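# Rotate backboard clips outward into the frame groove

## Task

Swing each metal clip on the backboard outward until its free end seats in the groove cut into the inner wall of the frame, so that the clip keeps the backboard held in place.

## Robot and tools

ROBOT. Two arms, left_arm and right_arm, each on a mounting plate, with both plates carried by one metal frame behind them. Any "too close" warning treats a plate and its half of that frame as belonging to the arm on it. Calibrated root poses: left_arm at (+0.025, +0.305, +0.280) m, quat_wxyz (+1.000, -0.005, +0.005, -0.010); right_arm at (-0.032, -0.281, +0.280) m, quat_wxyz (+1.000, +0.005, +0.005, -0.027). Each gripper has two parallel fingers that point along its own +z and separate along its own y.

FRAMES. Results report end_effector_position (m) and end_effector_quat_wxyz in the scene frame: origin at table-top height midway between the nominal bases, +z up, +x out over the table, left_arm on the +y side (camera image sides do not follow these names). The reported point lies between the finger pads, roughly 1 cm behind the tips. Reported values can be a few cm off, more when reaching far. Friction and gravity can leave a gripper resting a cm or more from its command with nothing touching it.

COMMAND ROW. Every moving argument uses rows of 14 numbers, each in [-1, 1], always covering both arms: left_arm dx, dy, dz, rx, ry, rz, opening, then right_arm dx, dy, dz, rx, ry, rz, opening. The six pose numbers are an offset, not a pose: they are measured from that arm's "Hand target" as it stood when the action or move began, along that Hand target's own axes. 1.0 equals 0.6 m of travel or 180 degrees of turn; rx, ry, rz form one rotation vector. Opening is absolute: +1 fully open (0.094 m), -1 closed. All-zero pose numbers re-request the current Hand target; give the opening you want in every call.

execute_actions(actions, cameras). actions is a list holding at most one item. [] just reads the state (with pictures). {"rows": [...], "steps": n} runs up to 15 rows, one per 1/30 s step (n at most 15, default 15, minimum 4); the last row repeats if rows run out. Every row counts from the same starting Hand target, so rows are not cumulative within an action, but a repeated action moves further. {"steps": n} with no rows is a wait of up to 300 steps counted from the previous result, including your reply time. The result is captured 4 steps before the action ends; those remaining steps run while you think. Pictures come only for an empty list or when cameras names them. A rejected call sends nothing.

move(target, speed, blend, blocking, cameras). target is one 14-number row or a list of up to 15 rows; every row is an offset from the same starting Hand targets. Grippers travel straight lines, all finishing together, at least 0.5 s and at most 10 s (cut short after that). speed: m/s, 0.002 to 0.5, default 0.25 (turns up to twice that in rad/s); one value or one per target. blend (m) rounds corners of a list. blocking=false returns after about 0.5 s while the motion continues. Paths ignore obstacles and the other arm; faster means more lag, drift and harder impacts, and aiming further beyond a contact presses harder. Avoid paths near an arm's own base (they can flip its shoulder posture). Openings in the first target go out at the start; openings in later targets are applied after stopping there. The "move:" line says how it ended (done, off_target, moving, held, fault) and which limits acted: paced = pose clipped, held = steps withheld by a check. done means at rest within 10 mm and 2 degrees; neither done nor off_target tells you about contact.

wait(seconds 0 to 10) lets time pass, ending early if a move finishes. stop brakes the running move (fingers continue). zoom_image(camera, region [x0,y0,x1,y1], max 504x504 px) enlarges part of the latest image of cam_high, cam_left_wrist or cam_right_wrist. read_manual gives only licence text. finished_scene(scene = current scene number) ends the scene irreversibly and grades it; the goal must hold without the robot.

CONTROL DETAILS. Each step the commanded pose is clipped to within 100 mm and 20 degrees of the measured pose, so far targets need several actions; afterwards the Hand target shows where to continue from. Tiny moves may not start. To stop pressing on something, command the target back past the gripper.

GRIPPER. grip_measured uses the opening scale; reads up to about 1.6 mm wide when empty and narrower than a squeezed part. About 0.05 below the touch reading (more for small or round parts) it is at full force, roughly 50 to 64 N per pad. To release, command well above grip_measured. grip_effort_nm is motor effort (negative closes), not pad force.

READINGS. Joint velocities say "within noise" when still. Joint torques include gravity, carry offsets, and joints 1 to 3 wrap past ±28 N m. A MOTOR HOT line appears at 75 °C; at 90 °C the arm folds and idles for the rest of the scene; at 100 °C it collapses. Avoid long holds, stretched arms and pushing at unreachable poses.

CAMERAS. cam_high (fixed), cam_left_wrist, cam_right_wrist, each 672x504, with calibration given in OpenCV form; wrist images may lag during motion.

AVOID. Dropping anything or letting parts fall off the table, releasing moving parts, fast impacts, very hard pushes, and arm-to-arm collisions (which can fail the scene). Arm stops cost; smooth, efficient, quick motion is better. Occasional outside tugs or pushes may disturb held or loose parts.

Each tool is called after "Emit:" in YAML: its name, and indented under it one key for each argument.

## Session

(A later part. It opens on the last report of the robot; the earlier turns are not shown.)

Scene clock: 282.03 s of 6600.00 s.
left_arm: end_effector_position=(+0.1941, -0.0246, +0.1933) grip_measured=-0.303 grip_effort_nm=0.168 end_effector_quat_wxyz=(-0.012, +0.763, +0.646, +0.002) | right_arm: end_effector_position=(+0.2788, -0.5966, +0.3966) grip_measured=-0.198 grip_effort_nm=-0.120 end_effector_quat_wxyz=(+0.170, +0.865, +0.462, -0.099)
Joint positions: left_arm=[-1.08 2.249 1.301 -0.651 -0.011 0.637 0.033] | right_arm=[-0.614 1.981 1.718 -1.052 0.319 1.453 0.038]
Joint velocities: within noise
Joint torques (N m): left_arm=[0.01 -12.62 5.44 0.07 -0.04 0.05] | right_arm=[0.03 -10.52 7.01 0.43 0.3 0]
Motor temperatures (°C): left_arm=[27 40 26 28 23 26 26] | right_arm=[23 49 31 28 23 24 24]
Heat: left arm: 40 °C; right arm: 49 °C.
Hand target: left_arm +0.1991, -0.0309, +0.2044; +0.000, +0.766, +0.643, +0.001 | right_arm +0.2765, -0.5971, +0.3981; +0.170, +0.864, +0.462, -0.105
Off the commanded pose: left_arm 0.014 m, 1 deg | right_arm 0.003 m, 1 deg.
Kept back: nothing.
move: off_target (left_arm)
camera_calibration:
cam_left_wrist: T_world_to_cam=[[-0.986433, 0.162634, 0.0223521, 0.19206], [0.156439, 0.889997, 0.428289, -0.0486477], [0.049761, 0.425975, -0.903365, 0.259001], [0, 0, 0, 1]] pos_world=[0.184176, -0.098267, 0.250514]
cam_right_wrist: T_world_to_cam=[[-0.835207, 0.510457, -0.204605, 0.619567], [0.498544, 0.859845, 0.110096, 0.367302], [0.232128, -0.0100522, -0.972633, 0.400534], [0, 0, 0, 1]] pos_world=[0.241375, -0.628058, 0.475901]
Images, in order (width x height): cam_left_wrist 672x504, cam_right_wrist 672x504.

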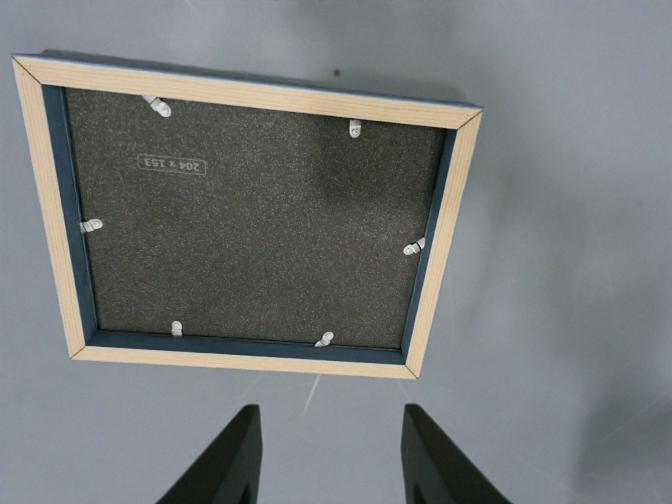

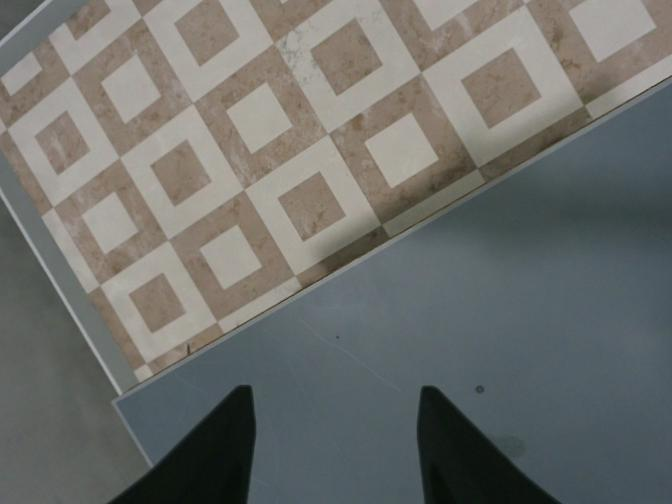

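Emit:
move:
  target: [0.183,-0.118,0,0,0,0,-0.3,0,0,0,0,0,0,-0.2]
  speed: 0.15
  cameras: []

Emit:
move:
  target: [0,0,0,0,0,0,-0.3,0.547,-0.451,-0.030,-0.0602,0.1363,-0.591,-0.2]
  speed: 0.2
  cameras: ["cam_high","cam_right_wrist"]

Scene clock: 284.87 s of 6600.00 s.
left_arm: end_effector_position=(+0.1445, +0.0921, +0.2008) grip_measured=-0.303 grip_effort_nm=0.168 end_effector_quat_wxyz=(-0.014, +0.765, +0.644, +0.002) | right_arm: end_effector_position=(+0.2788, -0.5966, +0.3966) grip_measured=-0.198 grip_effort_nm=-0.110 end_effector_quat_wxyz=(+0.170, +0.865, +0.462, -0.099)
Joint positions: left_arm=[-1.046 1.88 0.713 -0.436 -0.012 0.675 0.033] | right_arm=[-0.614 1.981 1.718 -1.052 0.319 1.453 0.038]
Joint velocities: within noise
Joint torques (N m): left_arm=[0.32 -8.55 2.74 0.29 -0.04 0.02] | right_arm=[0.08 -10.44 7.08 0.42 0.28 0.01]
Motor temperatures (°C): left_arm=[27 40 26 28 23 26 26] | right_arm=[23 49 31 28 23 24 24]
Heat: left arm: 40 °C; right arm: 49 °C.
Hand target: left_arm +0.1483, +0.0893, +0.2045; +0.001, +0.766, +0.643, +0.001 | right_arm +0.2765, -0.5971, +0.3981; +0.170, +0.864, +0.462, -0.105
Off the commanded pose: left_arm 0.006 m, 2 deg | right_arm 0.003 m, 1 deg.
Kept back: nothing.
move: done
No camera images: "cameras" was empty.

Scene clock: 290.07 s of 6600.00 s.
left_arm: end_effector_position=(+0.1448, +0.0915, +0.2008) grip_measured=-0.303 grip_effort_nm=0.164 end_effector_quat_wxyz=(-0.012, +0.765, +0.644, +0.002) | right_arm: end_effector_position=(+0.2291, -0.2039, +0.2536) grip_measured=-0.198 grip_effort_nm=-0.115 end_effector_quat_wxyz=(+0.000, +0.142, +0.990, -0.004)
Joint positions: left_arm=[-1.046 1.88 0.713 -0.433 -0.012 0.675 0.033] | right_arm=[0.349 1.769 0.875 -0.673 0.02 0.581 0.038]
Joint velocities: within noise
Joint torques (N m): left_arm=[0.34 -8.57 2.74 0.28 -0.03 0.04] | right_arm=[0.31 -5.41 5.9 0.21 -0.04 0]
Motor temperatures (°C): left_arm=[27 39 26 28 23 26 26] | right_arm=[23 48 31 28 23 24 24]
Heat: left arm: 39 °C; right arm: 48 °C.
Hand target: left_arm +0.1483, +0.0892, +0.2045; +0.001, +0.766, +0.643, +0.000 | right_arm +0.2321, -0.2002, +0.2507; +0.000, +0.137, +0.991, +0.001
Off the commanded pose: left_arm 0.006 m, 1 deg | right_arm 0.006 m, 1 deg.
Kept back: nothing.
move: done
camera_calibration:
cam_right_wrist: T_world_to_cam=[[-0.276971, -0.96087, 0.00411795, -0.132466], [-0.863502, 0.25078, 0.437578, 0.175033], [-0.421488, 0.11764, -0.899171, 0.434066], [0, 0, 0, 1]] pos_world=[0.297405, -0.222241, 0.314255]
Images, in order (width x height): cam_high 672x504, cam_right_wrist 672x504.

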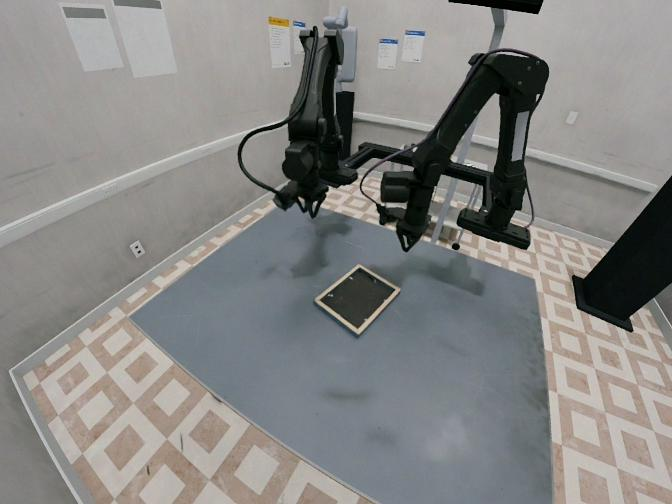

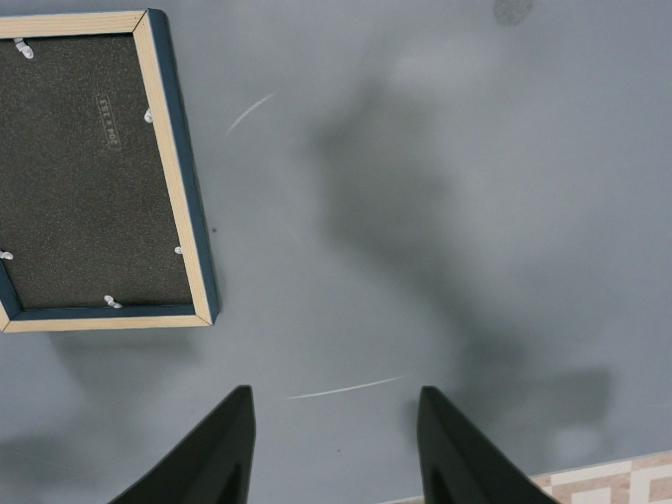

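Emit:
move:
  target: [0,0,0,0,0,0,-0.3,0.0104,0.176,0.25,0,0,0,0]
  speed: 0.15
  cameras: ["cam_high","cam_right_wrist"]

Scene clock: 292.13 s of 6600.00 s.
left_arm: end_effector_position=(+0.1448, +0.0915, +0.2008) grip_measured=-0.303 grip_effort_nm=0.173 end_effector_quat_wxyz=(-0.012, +0.765, +0.644, +0.002) | right_arm: end_effector_position=(+0.2537, -0.0994, +0.1070) grip_measured=-0.001 grip_effort_nm=0.046 end_effector_quat_wxyz=(+0.001, +0.135, +0.991, -0.001)
Joint positions: left_arm=[-1.046 1.88 0.713 -0.433 -0.012 0.676 0.033] | right_arm=[0.618 2.403 1.104 -0.269 0.016 0.835 0.047]
Joint velocities: within noise
Joint torques (N m): left_arm=[0.31 -8.55 2.77 0.28 -0.03 0.04] | right_arm=[0.5 -8.23 4.72 0.18 0 0.03]
Motor temperatures (°C): left_arm=[27 39 26 28 23 26 26] | right_arm=[23 47 31 28 23 24 24]
Heat: left arm: 39 °C; right arm: 47 °C.
Hand target: left_arm +0.1483, +0.0893, +0.2045; +0.001, +0.766, +0.643, +0.001 | right_arm +0.2546, -0.0967, +0.1009; +0.000, +0.137, +0.991, +0.001
Off the commanded pose: left_arm 0.006 m, 1 deg | right_arm 0.007 m, 0 deg.
Kept back: nothing.
move: done
camera_calibration:
cam_right_wrist: T_world_to_cam=[[-0.263038, -0.964782, -0.00266418, -0.0278044], [-0.867825, 0.235395, 0.437573, 0.233708], [-0.421535, 0.11741, -0.899179, 0.300334], [0, 0, 0, 1]] pos_world=[0.322105, -0.117101, 0.167716]
Images, in order (width x height): cam_high 672x504, cam_right_wrist 672x504.

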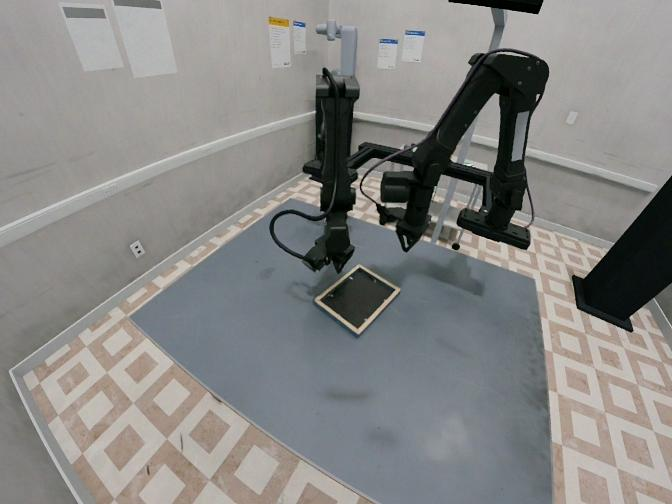

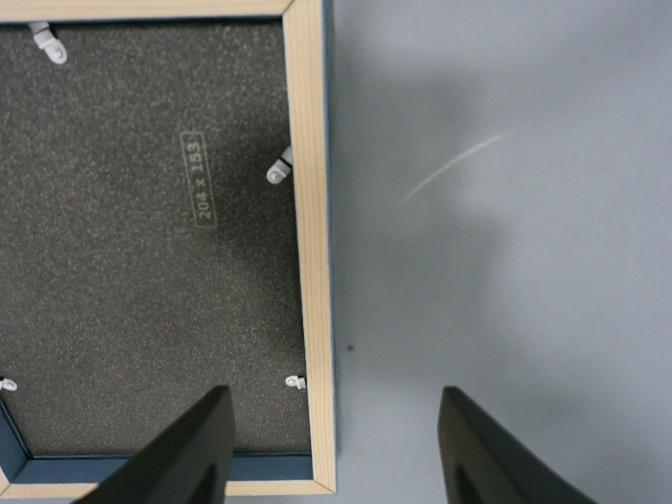

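Emit:
move:
  target: [0,0,0,0,0,0,-0.3,0.0,0.0117,0.085,0,0,-0.013,0]
  speed: 0.1
  cameras: ["cam_right_wrist"]

Scene clock: 293.57 s of 6600.00 s.
left_arm: end_effector_position=(+0.1448, +0.0914, +0.2008) grip_measured=-0.303 grip_effort_nm=0.168 end_effector_quat_wxyz=(-0.012, +0.765, +0.644, +0.002) | right_arm: end_effector_position=(+0.2584, -0.0923, +0.0572) grip_measured=-0.001 grip_effort_nm=0.042 end_effector_quat_wxyz=(+0.002, +0.122, +0.992, +0.000)
Joint positions: left_arm=[-1.046 1.88 0.713 -0.433 -0.012 0.676 0.033] | right_arm=[0.626 2.587 1.19 -0.168 0.016 0.818 0.047]
Joint velocities: within noise
Joint torques (N m): left_arm=[0.32 -8.57 2.77 0.28 -0.04 0.03] | right_arm=[0.61 -8.88 4.01 0.19 0.04 -0.03]
Motor temperatures (°C): left_arm=[27 39 26 28 23 26 26] | right_arm=[23 47 31 28 23 24 24]
Heat: left arm: 39 °C; right arm: 47 °C.
Hand target: left_arm +0.1483, +0.0892, +0.2045; +0.001, +0.766, +0.643, +0.000 | right_arm +0.2566, -0.0899, +0.0498; +0.000, +0.116, +0.993, +0.001
Off the commanded pose: left_arm 0.005 m, 1 deg | right_arm 0.008 m, 1 deg.
Kept back: nothing.
move: done
camera_calibration:
cam_right_wrist: T_world_to_cam=[[-0.238697, -0.971081, -0.00493989, -0.0266379], [-0.874612, 0.212768, 0.435642, 0.257676], [-0.421993, 0.108307, -0.900106, 0.256015], [0, 0, 0, 1]] pos_world=[0.327044, -0.108421, 0.118054]
Images, in order (width x height): cam_right_wrist 672x504.

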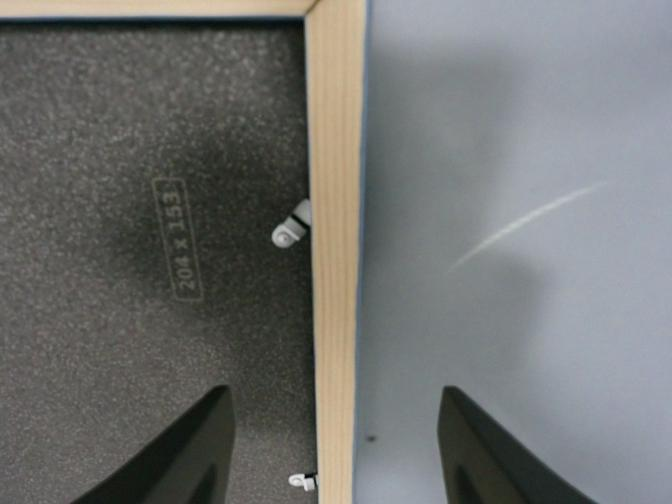

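Emit:
move:
  target:
    - [0,0,0,0,0,0,-0.3,0.0,0.0,0.043,0,0,0,-0.1]
    - [0,0,0,0,0,0,-0.3,0.0,0.0,0.043,0,0,0,-0.5]
  speed: 0.08
  cameras: ["cam_right_wrist"]

Scene clock: 295.27 s of 6600.00 s.
left_arm: end_effector_position=(+0.1448, +0.0914, +0.2008) grip_measured=-0.303 grip_effort_nm=0.164 end_effector_quat_wxyz=(-0.012, +0.765, +0.644, +0.002) | right_arm: end_effector_position=(+0.2594, -0.0912, +0.0321) grip_measured=-0.498 grip_effort_nm=-0.120 end_effector_quat_wxyz=(+0.003, +0.122, +0.993, +0.001)
Joint positions: left_arm=[-1.046 1.88 0.713 -0.433 -0.012 0.676 0.033] | right_arm=[0.626 2.677 1.234 -0.12 0.016 0.817 0.024]
Joint velocities: within noise
Joint torques (N m): left_arm=[0.34 -8.57 2.74 0.28 -0.04 0.04] | right_arm=[0.51 -8.91 3.66 0.24 -0.01 -0.07]
Motor temperatures (°C): left_arm=[27 39 26 28 23 26 26] | right_arm=[23 47 31 28 23 24 24]
Heat: left arm: 39 °C; right arm: 47 °C.
Hand target: left_arm +0.1483, +0.0893, +0.2045; +0.001, +0.766, +0.643, +0.000 | right_arm +0.2566, -0.0899, +0.0241; +0.000, +0.116, +0.993, +0.001
Off the commanded pose: left_arm 0.006 m, 1 deg | right_arm 0.009 m, 1 deg.
Kept back: nothing.
move: done
camera_calibration:
cam_right_wrist: T_world_to_cam=[[-0.237235, -0.97143, -0.00659534, -0.0258405], [-0.875765, 0.210924, 0.434219, 0.269468], [-0.420423, 0.108788, -0.900783, 0.233364], [0, 0, 0, 1]] pos_world=[0.327972, -0.107327, 0.0930314]
Images, in order (width x height): cam_right_wrist 672x504.

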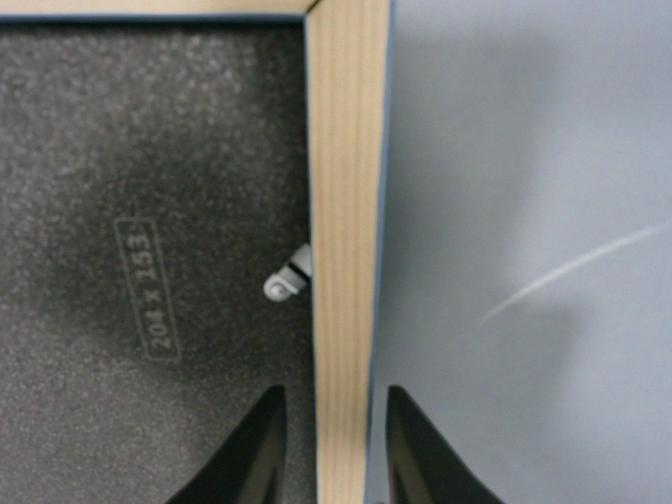

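Emit:
move:
  target:
    - [0,0,0,0,0,0,-0.3,0.0,0.0,0,0,0,0,-0.65]
    - [0,0,0,0,0,0,-0.3,0.0,0.0,0,0,0,0,-0.9]
  speed: 0.08
  cameras: ["cam_right_wrist","cam_left_wrist"]

Scene clock: 297.40 s of 6600.00 s.
left_arm: end_effector_position=(+0.1448, +0.0914, +0.2008) grip_measured=-0.303 grip_effort_nm=0.168 end_effector_quat_wxyz=(-0.012, +0.765, +0.644, +0.002) | right_arm: end_effector_position=(+0.2594, -0.0915, +0.0321) grip_measured=-0.815 grip_effort_nm=-1.067 end_effector_quat_wxyz=(+0.003, +0.121, +0.993, +0.001)
Joint positions: left_arm=[-1.046 1.88 0.713 -0.433 -0.012 0.676 0.033] | right_arm=[0.626 2.677 1.234 -0.12 0.017 0.816 0.009]
Joint velocities: within noise
Joint torques (N m): left_arm=[0.34 -8.57 2.76 0.28 -0.03 0.03] | right_arm=[0.58 -8.91 3.56 0.22 -0.03 -0.05]
Motor temperatures (°C): left_arm=[27 39 26 28 23 26 26] | right_arm=[23 47 30 28 23 24 24]
Heat: left arm: 39 °C; right arm: 47 °C.
Hand target: left_arm +0.1483, +0.0893, +0.2045; +0.001, +0.766, +0.643, +0.001 | right_arm +0.2566, -0.0899, +0.0241; +0.000, +0.116, +0.993, +0.001
Off the commanded pose: left_arm 0.006 m, 1 deg | right_arm 0.009 m, 1 deg.
Kept back: nothing.
move: done
camera_calibration:
cam_left_wrist: T_world_to_cam=[[-0.985719, 0.16677, 0.0233813, 0.123704], [0.160599, 0.889177, 0.428453, -0.147993], [0.0506629, 0.426089, -0.903261, 0.218633], [0, 0, 0, 1]] pos_world=[0.134628, 0.0178049, 0.257998]
cam_right_wrist: T_world_to_cam=[[-0.236863, -0.971527, -0.00552903, -0.026189], [-0.875976, 0.211099, 0.433709, 0.269629], [-0.420193, 0.107573, -0.901036, 0.233238], [0, 0, 0, 1]] pos_world=[0.32799, -0.107452, 0.0930708]
Images, in order (width x height): cam_left_wrist 672x504, cam_right_wrist 672x504.

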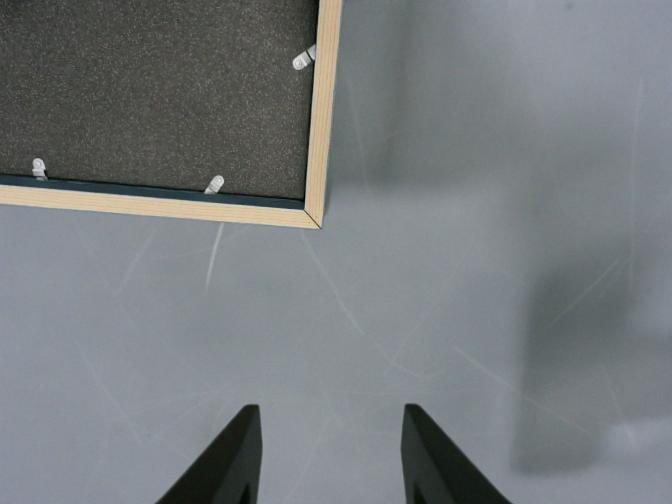

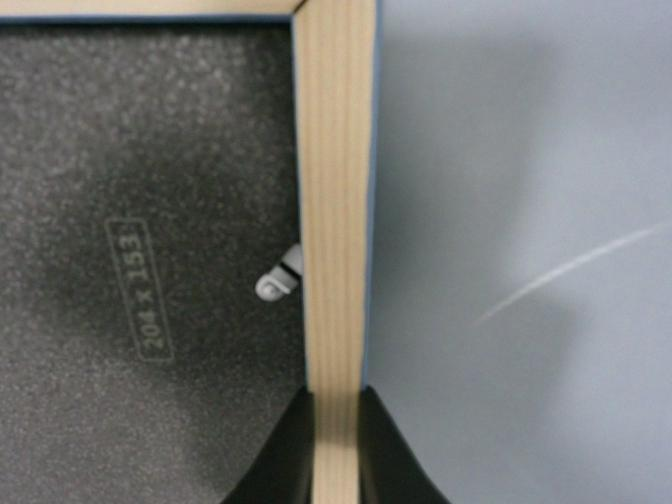

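Emit:
move:
  target: [-0.1467,-0.0058,0.24,0,0,0.025,-0.2,0,0,0,0,0,0,-0.9]
  speed: 0.12
  cameras: ["cam_high","cam_left_wrist"]

Scene clock: 299.93 s of 6600.00 s.
left_arm: end_effector_position=(+0.1291, +0.0089, +0.0635) grip_measured=-0.203 grip_effort_nm=0.168 end_effector_quat_wxyz=(-0.006, +0.792, +0.611, +0.002) | right_arm: end_effector_position=(+0.2594, -0.0915, +0.0321) grip_measured=-0.815 grip_effort_nm=-1.062 end_effector_quat_wxyz=(+0.003, +0.121, +0.993, +0.001)
Joint positions: left_arm=[-1.213 2.534 1.049 -0.105 -0.012 0.595 0.037] | right_arm=[0.626 2.677 1.234 -0.12 0.017 0.816 0.009]
Joint velocities: within noise
Joint torques (N m): left_arm=[-0.55 -8.7 2.99 0.29 -0.02 -0.12] | right_arm=[0.57 -8.88 3.74 0.2 -0.03 -0.04]
Motor temperatures (°C): left_arm=[27 39 26 28 23 26 26] | right_arm=[23 47 30 28 23 24 25]
Heat: left arm: 39 °C; right arm: 47 °C.
Hand target: left_arm +0.1299, +0.0032, +0.0604; +0.001, +0.790, +0.613, +0.001 | right_arm +0.2566, -0.0899, +0.0241; +0.000, +0.116, +0.993, +0.001
Off the commanded pose: left_arm 0.007 m, 1 deg | right_arm 0.009 m, 1 deg.
Kept back: nothing.
move: done
camera_calibration:
cam_left_wrist: T_world_to_cam=[[-0.967853, 0.251097, 0.0145276, 0.122669], [0.233616, 0.876069, 0.421814, -0.0221232], [0.093189, 0.411648, -0.906566, 0.125521], [0, 0, 0, 1]] pos_world=[0.112196, -0.0630906, 0.121343]
Images, in order (width x height): cam_high 672x504, cam_left_wrist 672x504.

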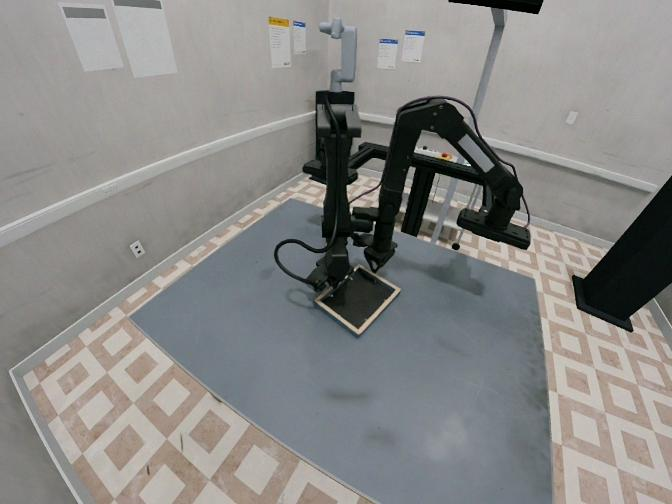

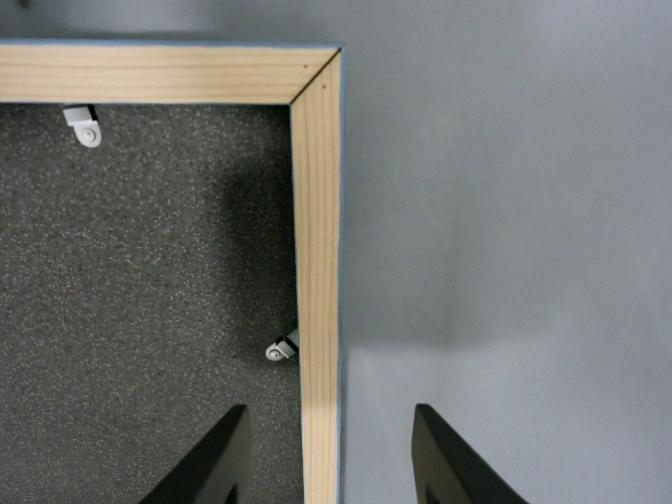

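Emit:
move:
  target:
    - [-0.0167,0.0058,0.03,0,0,0,-0.3,0,0,0,0,0,0,-0.9]
    - [-0.0167,0.0058,0.08,0,0,0,-0.3,0,0,0,0,0,0,-0.9]
  speed: 0.06
  cameras: ["cam_left_wrist"]

Emit:
zoom_image:
  camera: "cam_left_wrist"
  region: [180, 320, 480, 504]

Scene clock: 301.60 s of 6600.00 s.
left_arm: end_effector_position=(+0.1314, -0.0042, +0.0220) grip_measured=-0.297 grip_effort_nm=-0.105 end_effector_quat_wxyz=(-0.005, +0.791, +0.612, +0.002) | right_arm: end_effector_position=(+0.2594, -0.0915, +0.0321) grip_measured=-0.815 grip_effort_nm=-1.067 end_effector_quat_wxyz=(+0.003, +0.121, +0.993, +0.001)
Joint positions: left_arm=[-1.218 2.703 1.177 -0.063 -0.013 0.586 0.033] | right_arm=[0.626 2.677 1.234 -0.12 0.017 0.816 0.009]
Joint velocities: within noise
Joint torques (N m): left_arm=[-0.51 -7.6 2.89 0.46 -0.01 -0.11] | right_arm=[0.62 -8.81 3.67 0.22 -0.02 -0.02]
Motor temperatures (°C): left_arm=[27 38 26 28 23 26 26] | right_arm=[23 47 30 28 23 24 25]
Heat: left arm: 38 °C; right arm: 47 °C.
Hand target: left_arm +0.1308, -0.0073, +0.0124; +0.001, +0.790, +0.613, +0.001 | right_arm +0.2566, -0.0899, +0.0241; +0.000, +0.116, +0.993, +0.001
Off the commanded pose: left_arm 0.010 m, 1 deg | right_arm 0.009 m, 1 deg.
Kept back: nothing.
move: done
camera_calibration:
cam_left_wrist: T_world_to_cam=[[-0.968542, 0.248522, 0.0127828, 0.128899], [0.230595, 0.876996, 0.42155, 0.00673498], [0.0935539, 0.411236, -0.906715, 0.0929607], [0, 0, 0, 1]] pos_world=[0.114594, -0.0761696, 0.0798021]
Images, in order (width x height): cam_left_wrist 672x504.

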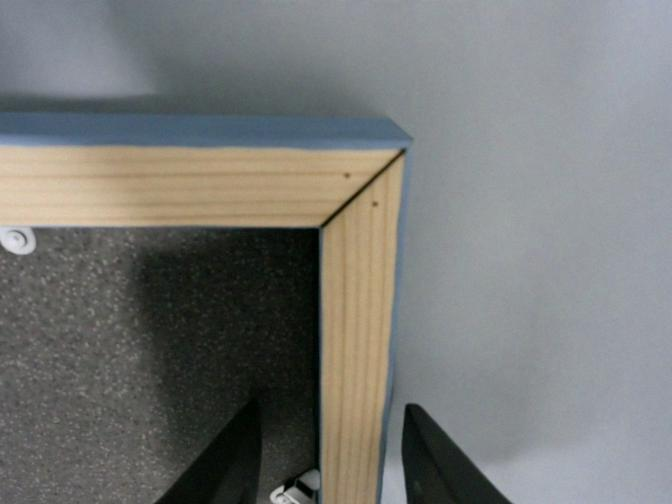

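Scaled by 1.680 from the camera's 672x504 image, which has a finer 960x720 frame.

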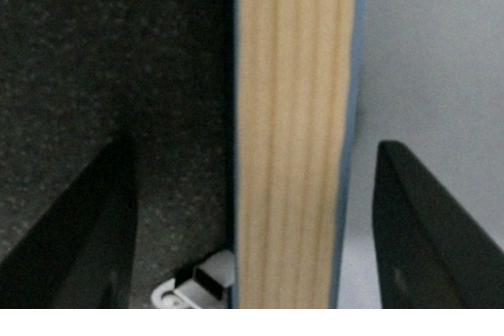

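Emit:
move:
  target:
    - [0,-0.0045,-0.02,0,0,0,-0.3,0,0,0,0,0,0,-0.9]
    - [0,-0.0045,-0.003,0,0,0,-0.5,0,0,0,0,0,0,-0.9]
    - [0,-0.0045,-0.003,0,0,0,-0.62,0,0,0,0,0,0,-0.9]
  speed: 0.06
  cameras: ["cam_left_wrist"]

Emit:
zoom_image:
  camera: "cam_left_wrist"
  region: [180, 320, 480, 504]

Scene clock: 304.23 s of 6600.00 s.
left_arm: end_effector_position=(+0.1304, -0.0061, +0.0219) grip_measured=-0.617 grip_effort_nm=-0.120 end_effector_quat_wxyz=(-0.002, +0.791, +0.611, +0.004) | right_arm: end_effector_position=(+0.2595, -0.0914, +0.0321) grip_measured=-0.815 grip_effort_nm=-1.067 end_effector_quat_wxyz=(+0.003, +0.121, +0.993, +0.001)
Joint positions: left_arm=[-1.226 2.703 1.176 -0.056 -0.018 0.58 0.018] | right_arm=[0.626 2.677 1.234 -0.12 0.017 0.816 0.009]
Joint velocities: within noise
Joint torques (N m): left_arm=[-0.49 -8.24 2.22 0.42 0.04 -0.11] | right_arm=[0.58 -8.79 3.82 0.21 -0.01 -0.05]
Motor temperatures (°C): left_arm=[27 38 26 28 23 26 26] | right_arm=[23 47 30 28 23 24 25]
Heat: left arm: 38 °C; right arm: 47 °C.
Hand target: left_arm +0.1282, -0.0067, +0.0142; +0.001, +0.790, +0.613, +0.001 | right_arm +0.2565, -0.0899, +0.0241; +0.000, +0.116, +0.993, +0.001
Off the commanded pose: left_arm 0.008 m, 0 deg | right_arm 0.009 m, 1 deg.
Kept back: nothing.
move: done
camera_calibration:
cam_left_wrist: T_world_to_cam=[[-0.968421, 0.249264, 0.00525405, 0.128556], [0.228474, 0.878819, 0.4189, 0.00897259], [0.0997995, 0.406872, -0.908017, 0.0929783], [0, 0, 0, 1]] pos_world=[0.113167, -0.0777601, 0.0799918]
Images, in order (width x height): cam_left_wrist 672x504.

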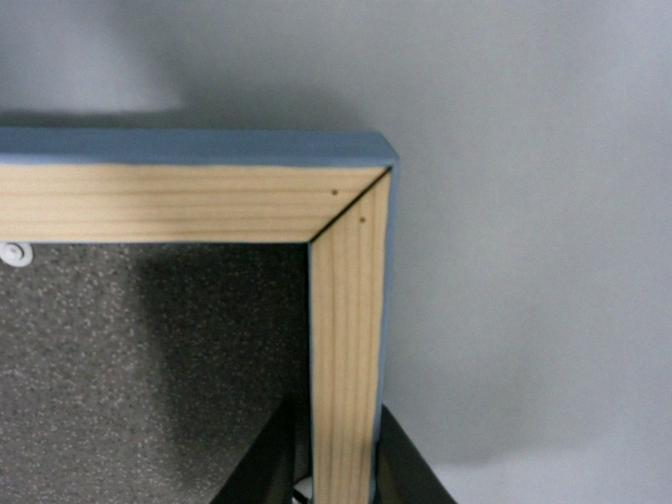

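Scaled by 1.680 from the camera's 672x504 image, which has a finer 960x720 frame.

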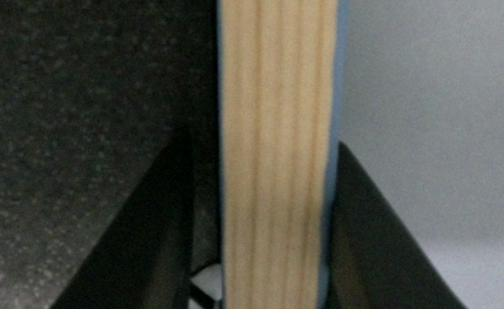

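Emit:
move:
  target:
    - [0,0,0,0,0,0,-0.66,0,0,0,0,0,0,-0.9]
    - [0.022,0,0,0,0,0,-0.66,0,0,0,0,0,0,-0.9]
  speed: 0.03
  cameras: ["cam_left_wrist","cam_right_wrist"]

Emit:
zoom_image:
  camera: "cam_left_wrist"
  region: [180, 320, 480, 504]

Scene clock: 306.00 s of 6600.00 s.
left_arm: end_effector_position=(+0.1302, -0.0046, +0.0212) grip_measured=-0.657 grip_effort_nm=-0.125 end_effector_quat_wxyz=(+0.006, +0.791, +0.612, -0.003) | right_arm: end_effector_position=(+0.2596, -0.0914, +0.0321) grip_measured=-0.815 grip_effort_nm=-1.062 end_effector_quat_wxyz=(+0.003, +0.121, +0.993, +0.001)
Joint positions: left_arm=[-1.22 2.699 1.148 -0.012 -0.01 0.585 0.016] | right_arm=[0.626 2.677 1.234 -0.12 0.017 0.816 0.009]
Joint velocities: within noise
Joint torques (N m): left_arm=[0.81 -8.79 0.54 0.4 -0.04 0.04] | right_arm=[0.61 -8.83 3.7 0.23 -0.03 -0.08]
Motor temperatures (°C): left_arm=[27 38 26 28 23 26 26] | right_arm=[23 46 30 28 23 24 25]
Heat: left arm: 38 °C; right arm: 46 °C.
Hand target: left_arm +0.1315, +0.0061, +0.0142; +0.001, +0.790, +0.613, +0.001 | right_arm +0.2566, -0.0899, +0.0241; +0.000, +0.116, +0.993, +0.001
Off the commanded pose: left_arm 0.013 m, 1 deg | right_arm 0.009 m, 1 deg.
Kept back: nothing.
move: off_target (left_arm)
camera_calibration:
cam_left_wrist: T_world_to_cam=[[-0.968658, 0.248396, 0.00115318, 0.128115], [0.228126, 0.887756, 0.399809, 0.00847813], [0.0982872, 0.387541, -0.916598, 0.0920389], [0, 0, 0, 1]] pos_world=[0.113119, -0.0750186, 0.0808253]
cam_right_wrist: T_world_to_cam=[[-0.23687, -0.971522, -0.00608267, -0.0260315], [-0.876251, 0.210929, 0.433235, 0.269818], [-0.419615, 0.10795, -0.90126, 0.233187], [0, 0, 0, 1]] pos_world=[0.32811, -0.107375, 0.0931091]
Images, in order (width x height): cam_left_wrist 672x504, cam_right_wrist 672x504.

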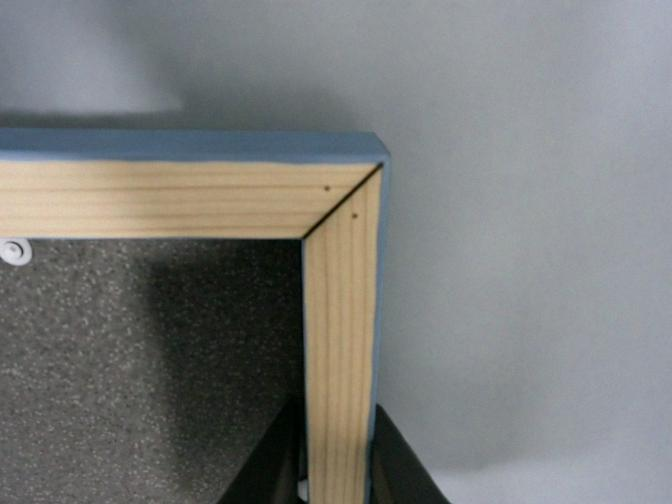

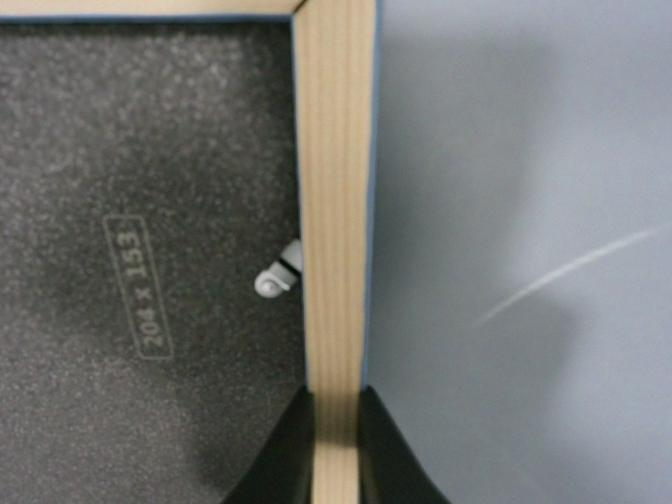

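Scaled by 1.680 from the camera's 672x504 image, which has a finer 960x720 frame.

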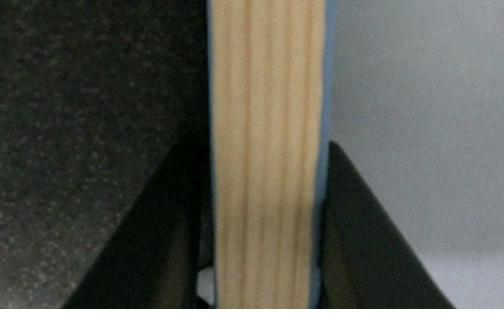

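Emit:
move:
  target:
    - [0.012,0,-0.005,0,0,0,-0.66,0,0,0,0,0,0,-0.9]
    - [0.03,0,-0.005,0,0,0,-0.66,0,0,0,0,0,0,-0.9]
  speed: 0.03
  cameras: ["cam_left_wrist","cam_right_wrist"]

Emit:
zoom_image:
  camera: "cam_left_wrist"
  region: [180, 320, 480, 504]

Scene clock: 307.10 s of 6600.00 s.
left_arm: end_effector_position=(+0.1314, +0.0010, +0.0213) grip_measured=-0.657 grip_effort_nm=-0.125 end_effector_quat_wxyz=(+0.021, +0.793, +0.609, -0.024) | right_arm: end_effector_position=(+0.2596, -0.0914, +0.0321) grip_measured=-0.815 grip_effort_nm=-1.062 end_effector_quat_wxyz=(+0.003, +0.121, +0.993, +0.001)
Joint positions: left_arm=[-1.194 2.686 1.081 0.083 0.021 0.617 0.016] | right_arm=[0.626 2.677 1.234 -0.12 0.017 0.816 0.009]
Joint velocities: within noise
Joint torques (N m): left_arm=[1.29 -9.4 -0.08 0.06 -0.36 0.03] | right_arm=[0.44 -8.98 3.73 0.23 -0.01 -0.03]
Motor temperatures (°C): left_arm=[27 38 26 28 23 26 26] | right_arm=[23 46 30 28 23 24 25]
Heat: left arm: 38 °C; right arm: 46 °C.
Hand target: left_arm +0.1360, +0.0236, +0.0172; +0.000, +0.790, +0.613, +0.001 | right_arm +0.2566, -0.0899, +0.0241; +0.000, +0.116, +0.993, +0.001
Off the commanded pose: left_arm 0.023 m, 4 deg | right_arm 0.009 m, 1 deg.
Kept back: nothing.
move: off_target (left_arm)
camera_calibration:
cam_left_wrist: T_world_to_cam=[[-0.966956, 0.254928, 0.00288623, 0.127648], [0.239451, 0.904249, 0.353549, 0.00266165], [0.0875197, 0.342557, -0.935412, 0.091648], [0, 0, 0, 1]] pos_world=[0.114772, -0.0663426, 0.0844192]
cam_right_wrist: T_world_to_cam=[[-0.23687, -0.971522, -0.00608267, -0.0260315], [-0.876251, 0.210929, 0.433235, 0.269818], [-0.419615, 0.10795, -0.90126, 0.233187], [0, 0, 0, 1]] pos_world=[0.32811, -0.107375, 0.0931091]
Images, in order (width x height): cam_left_wrist 672x504, cam_right_wrist 672x504.

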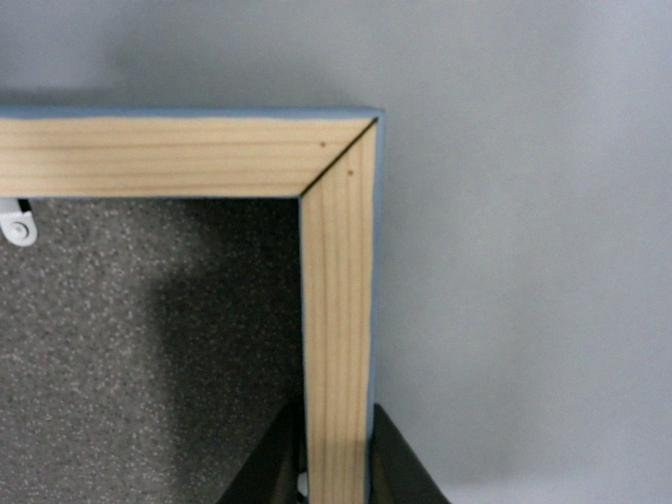

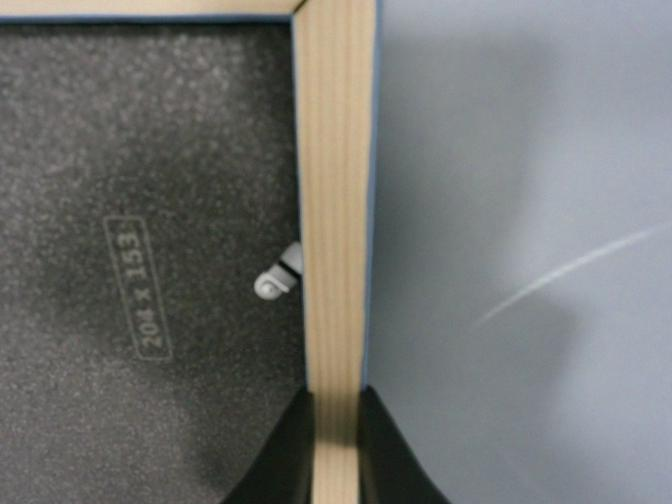

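Scaled by 1.680 from the camera's 672x504 image, which has a finer 960x720 frame.

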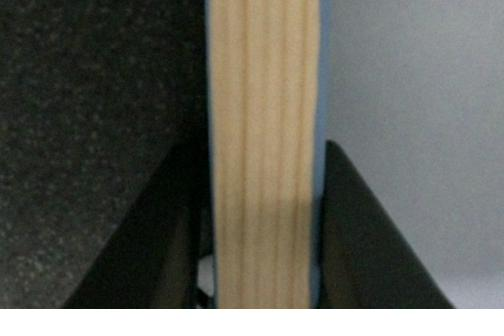

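Emit:
move:
  target:
    - [0.03,0,0,0,0,0,-0.66,0,0,0,0,0,0,-0.9]
  speed: 0.03
  cameras: ["cam_left_wrist","cam_right_wrist"]

Emit:
zoom_image:
  camera: "cam_left_wrist"
  region: [180, 320, 480, 504]

Scene clock: 308.17 s of 6600.00 s.
left_arm: end_effector_position=(+0.1366, +0.0150, +0.0211) grip_measured=-0.657 grip_effort_nm=-0.120 end_effector_quat_wxyz=(+0.027, +0.794, +0.607, -0.027) | right_arm: end_effector_position=(+0.2605, -0.0892, +0.0321) grip_measured=-0.815 grip_effort_nm=-1.067 end_effector_quat_wxyz=(+0.004, +0.123, +0.992, +0.006)
Joint positions: left_arm=[-1.159 2.677 1.019 0.148 0.026 0.657 0.016] | right_arm=[0.626 2.677 1.234 -0.112 0.01 0.819 0.009]
Joint velocities: within noise
Joint torques (N m): left_arm=[1.43 -9.13 -0.43 -0.01 -0.42 0] | right_arm=[0.58 -8.95 3.69 0.16 0 -0.06]
Motor temperatures (°C): left_arm=[27 38 26 28 23 26 26] | right_arm=[23 46 30 28 23 24 25]
Heat: left arm: 38 °C; right arm: 46 °C.
Hand target: left_arm +0.1405, +0.0410, +0.0172; +0.001, +0.790, +0.613, +0.001 | right_arm +0.2566, -0.0899, +0.0241; +0.000, +0.116, +0.993, +0.001
Off the commanded pose: left_arm 0.027 m, 4 deg | right_arm 0.009 m, 1 deg.
Kept back: nothing.
move: off_target (left_arm)
camera_calibration:
cam_left_wrist: T_world_to_cam=[[-0.965556, 0.260188, -0.00212299, 0.128927], [0.243835, 0.907656, 0.341623, -0.0115053], [0.0908131, 0.329338, -0.939835, 0.0860562], [0, 0, 0, 1]] pos_world=[0.119476, -0.0514439, 0.0850828]
cam_right_wrist: T_world_to_cam=[[-0.239466, -0.970763, -0.016623, -0.0226842], [-0.876753, 0.208857, 0.433224, 0.270093], [-0.417086, 0.118317, -0.901133, 0.233612], [0, 0, 0, 1]] pos_world=[0.328809, -0.106072, 0.0931276]
Images, in order (width x height): cam_left_wrist 672x504, cam_right_wrist 672x504.

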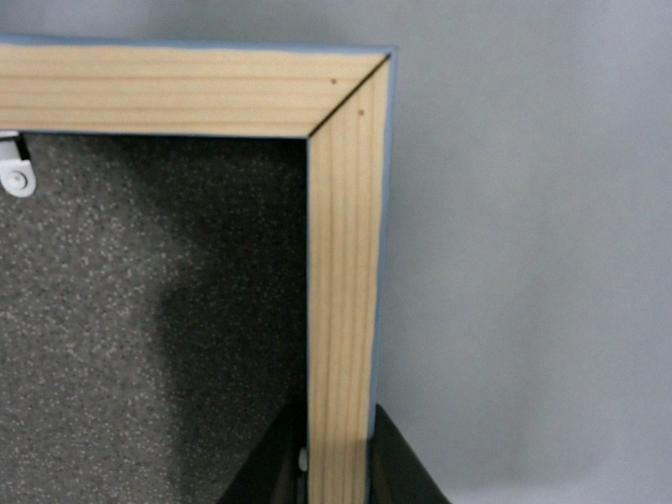

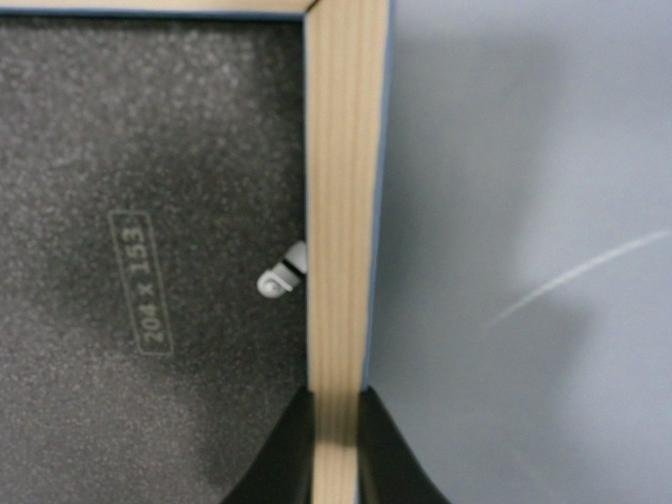

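Scaled by 1.680 from the camera's 672x504 image, which has a finer 960x720 frame.

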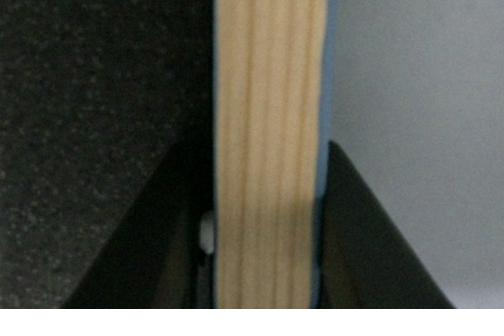

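Emit:
move:
  target:
    - [-0.038,0,0,0,0,0,-0.62,0,0,0,0,0,0,-0.9]
    - [-0.038,0,0,0,0,0,-0.4,0,0,0,0,0,0,-0.9]
    - [-0.038,0,-0.09,0,0,0,-0.3,0,0,0,0,0,0,-0.9]
  speed: 0.08
  cameras: ["cam_left_wrist","cam_right_wrist"]

Emit:
zoom_image:
  camera: "cam_left_wrist"
  region: [150, 220, 450, 450]

Scene clock: 312.07 s of 6600.00 s.
left_arm: end_effector_position=(+0.1364, +0.0184, +0.0653) grip_measured=-0.303 grip_effort_nm=0.168 end_effector_quat_wxyz=(+0.001, +0.791, +0.612, -0.001) | right_arm: end_effector_position=(+0.2605, -0.0892, +0.0321) grip_measured=-0.815 grip_effort_nm=-1.072 end_effector_quat_wxyz=(+0.004, +0.123, +0.992, +0.006)
Joint positions: left_arm=[-1.179 2.514 0.999 -0.06 -0.011 0.625 0.033] | right_arm=[0.626 2.677 1.234 -0.112 0.01 0.819 0.009]
Joint velocities: within noise
Joint torques (N m): left_arm=[-0.68 -11.82 0.99 0.11 -0.03 -0.12] | right_arm=[0.57 -8.9 3.67 0.19 0.06 -0.11]
Motor temperatures (°C): left_arm=[27 38 26 28 23 26 26] | right_arm=[23 46 30 28 23 24 25]
Heat: left arm: 38 °C; right arm: 46 °C.
Hand target: left_arm +0.1347, +0.0188, +0.0712; +0.001, +0.790, +0.613, +0.001 | right_arm +0.2566, -0.0899, +0.0241; +0.000, +0.116, +0.993, +0.001
Off the commanded pose: left_arm 0.006 m, 0 deg | right_arm 0.009 m, 1 deg.
Kept back: nothing.
move: done
camera_calibration:
cam_left_wrist: T_world_to_cam=[[-0.968705, 0.248113, 0.00707446, 0.128009], [0.229148, 0.882982, 0.409675, -0.0316705], [0.0953988, 0.398475, -0.912204, 0.122809], [0, 0, 0, 1]] pos_world=[0.119545, -0.0527328, 0.124096]
cam_right_wrist: T_world_to_cam=[[-0.239465, -0.970758, -0.0169005, -0.022606], [-0.876891, 0.208772, 0.432986, 0.270188], [-0.416796, 0.118505, -0.901242, 0.233585], [0, 0, 0, 1]] pos_world=[0.328869, -0.106034, 0.0931473]
Images, in order (width x height): cam_left_wrist 672x504, cam_right_wrist 672x504.

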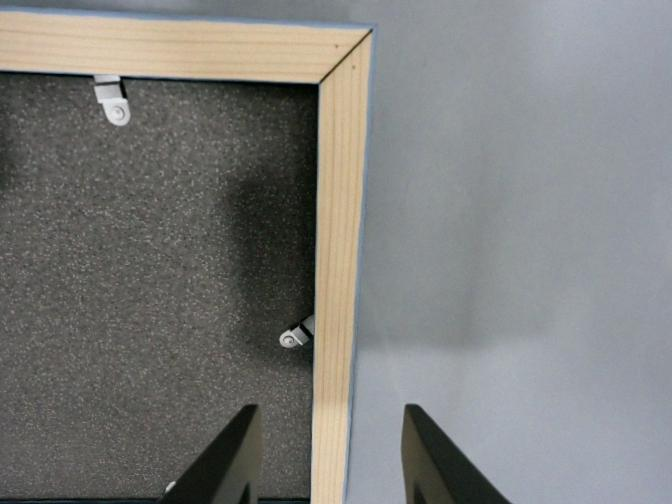

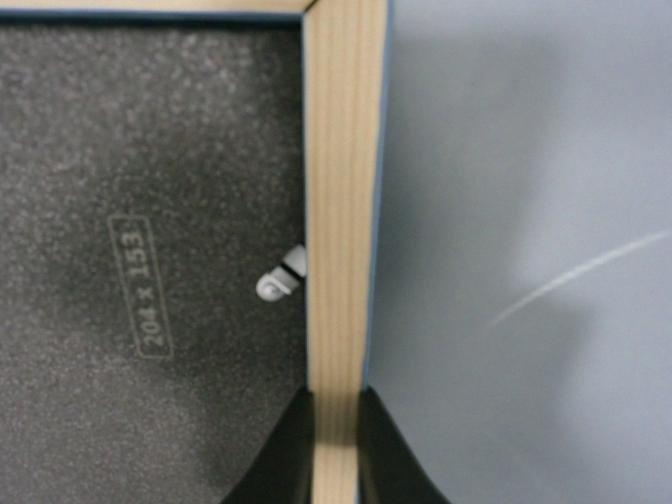

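Scaled by 1.680 from the camera's 672x504 image, which has a finer 960x720 frame.

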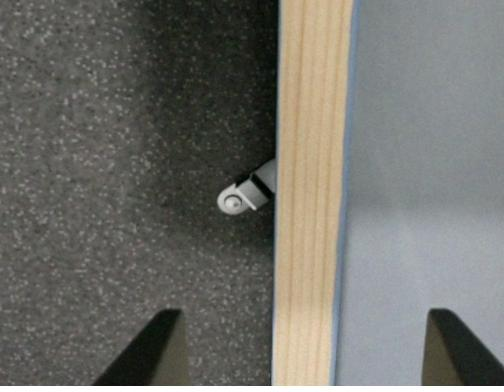

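Emit:
zoom_image:
  camera: "cam_left_wrist"
  region: [250, 290, 350, 370]

Emit:
zoom_image:
  camera: "cam_right_wrist"
  region: [230, 220, 350, 320]

Scaled by 5.040 from the camera's 672x504 image, which has a finer 960x720 frame.

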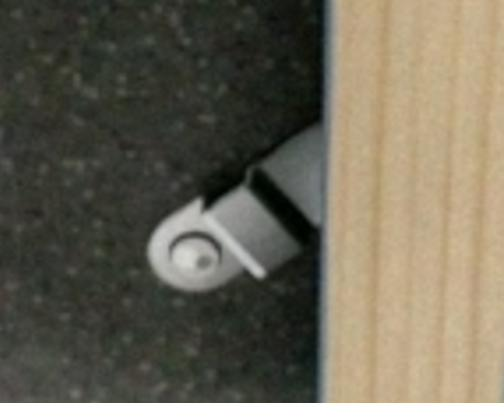

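Scaled by 4.200 from the camera's 672x504 image, which has a finer 960x720 frame.

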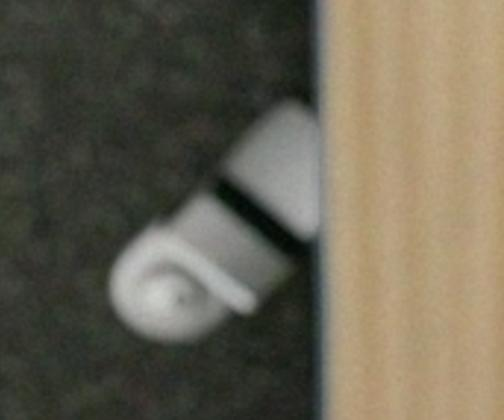

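Emit:
move:
  target:
    - [-0.028,-0.002,0.05,0,0,0,-0.3,0,0,0,0,0,0,-0.9]
    - [-0.028,-0.002,0.1,0,0,0,-0.3,0,0,0,0,0,0,-0.9]
  speed: 0.06
  cameras: ["cam_left_wrist"]

Emit:
zoom_image:
  camera: "cam_left_wrist"
  region: [200, 370, 440, 504]

Scene clock: 315.07 s of 6600.00 s.
left_arm: end_effector_position=(+0.1298, +0.0054, +0.0217) grip_measured=-0.303 grip_effort_nm=0.168 end_effector_quat_wxyz=(-0.005, +0.791, +0.611, +0.002) | right_arm: end_effector_position=(+0.2605, -0.0892, +0.0321) grip_measured=-0.815 grip_effort_nm=-1.067 end_effector_quat_wxyz=(+0.004, +0.123, +0.992, +0.006)
Joint positions: left_arm=[-1.213 2.693 1.131 -0.026 -0.012 0.593 0.033] | right_arm=[0.626 2.677 1.234 -0.112 0.01 0.819 0.009]
Joint velocities: within noise
Joint torques (N m): left_arm=[-0.46 -7.01 2.77 0.48 -0.02 -0.1] | right_arm=[0.44 -8.8 3.66 0.18 0.02 -0.1]
Motor temperatures (°C): left_arm=[27 39 26 28 23 26 26] | right_arm=[23 46 30 27 23 24 25]
Heat: left arm: 39 °C; right arm: 46 °C.
Hand target: left_arm +0.1295, +0.0028, +0.0112; +0.001, +0.790, +0.613, +0.001 | right_arm +0.2566, -0.0899, +0.0241; +0.000, +0.116, +0.993, +0.001
Off the commanded pose: left_arm 0.011 m, 1 deg | right_arm 0.009 m, 1 deg.
Kept back: nothing.
move: off_target (left_arm)
camera_calibration:
cam_left_wrist: T_world_to_cam=[[-0.968348, 0.249253, 0.013234, 0.124891], [0.231591, 0.877425, 0.420109, -0.00133805], [0.0931017, 0.409876, -0.907377, 0.0890272], [0, 0, 0, 1]] pos_world=[0.112959, -0.0664456, 0.0796905]
Images, in order (width x height): cam_left_wrist 672x504.

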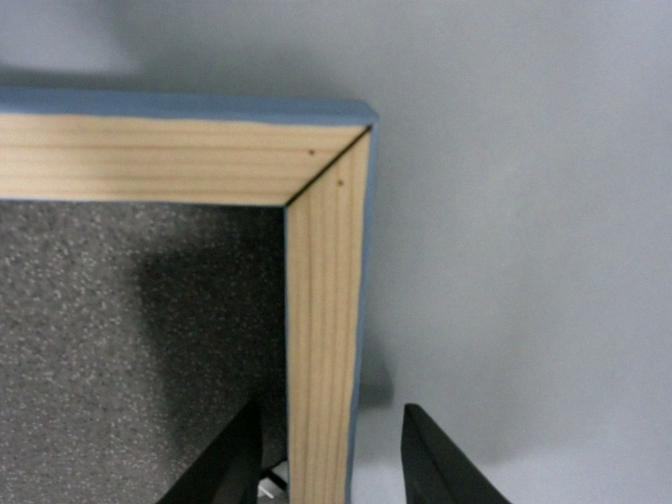

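Scaled by 2.100 from the camera's 672x504 image, which has a finer 960x720 frame.

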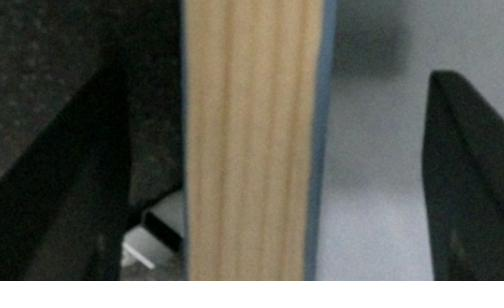

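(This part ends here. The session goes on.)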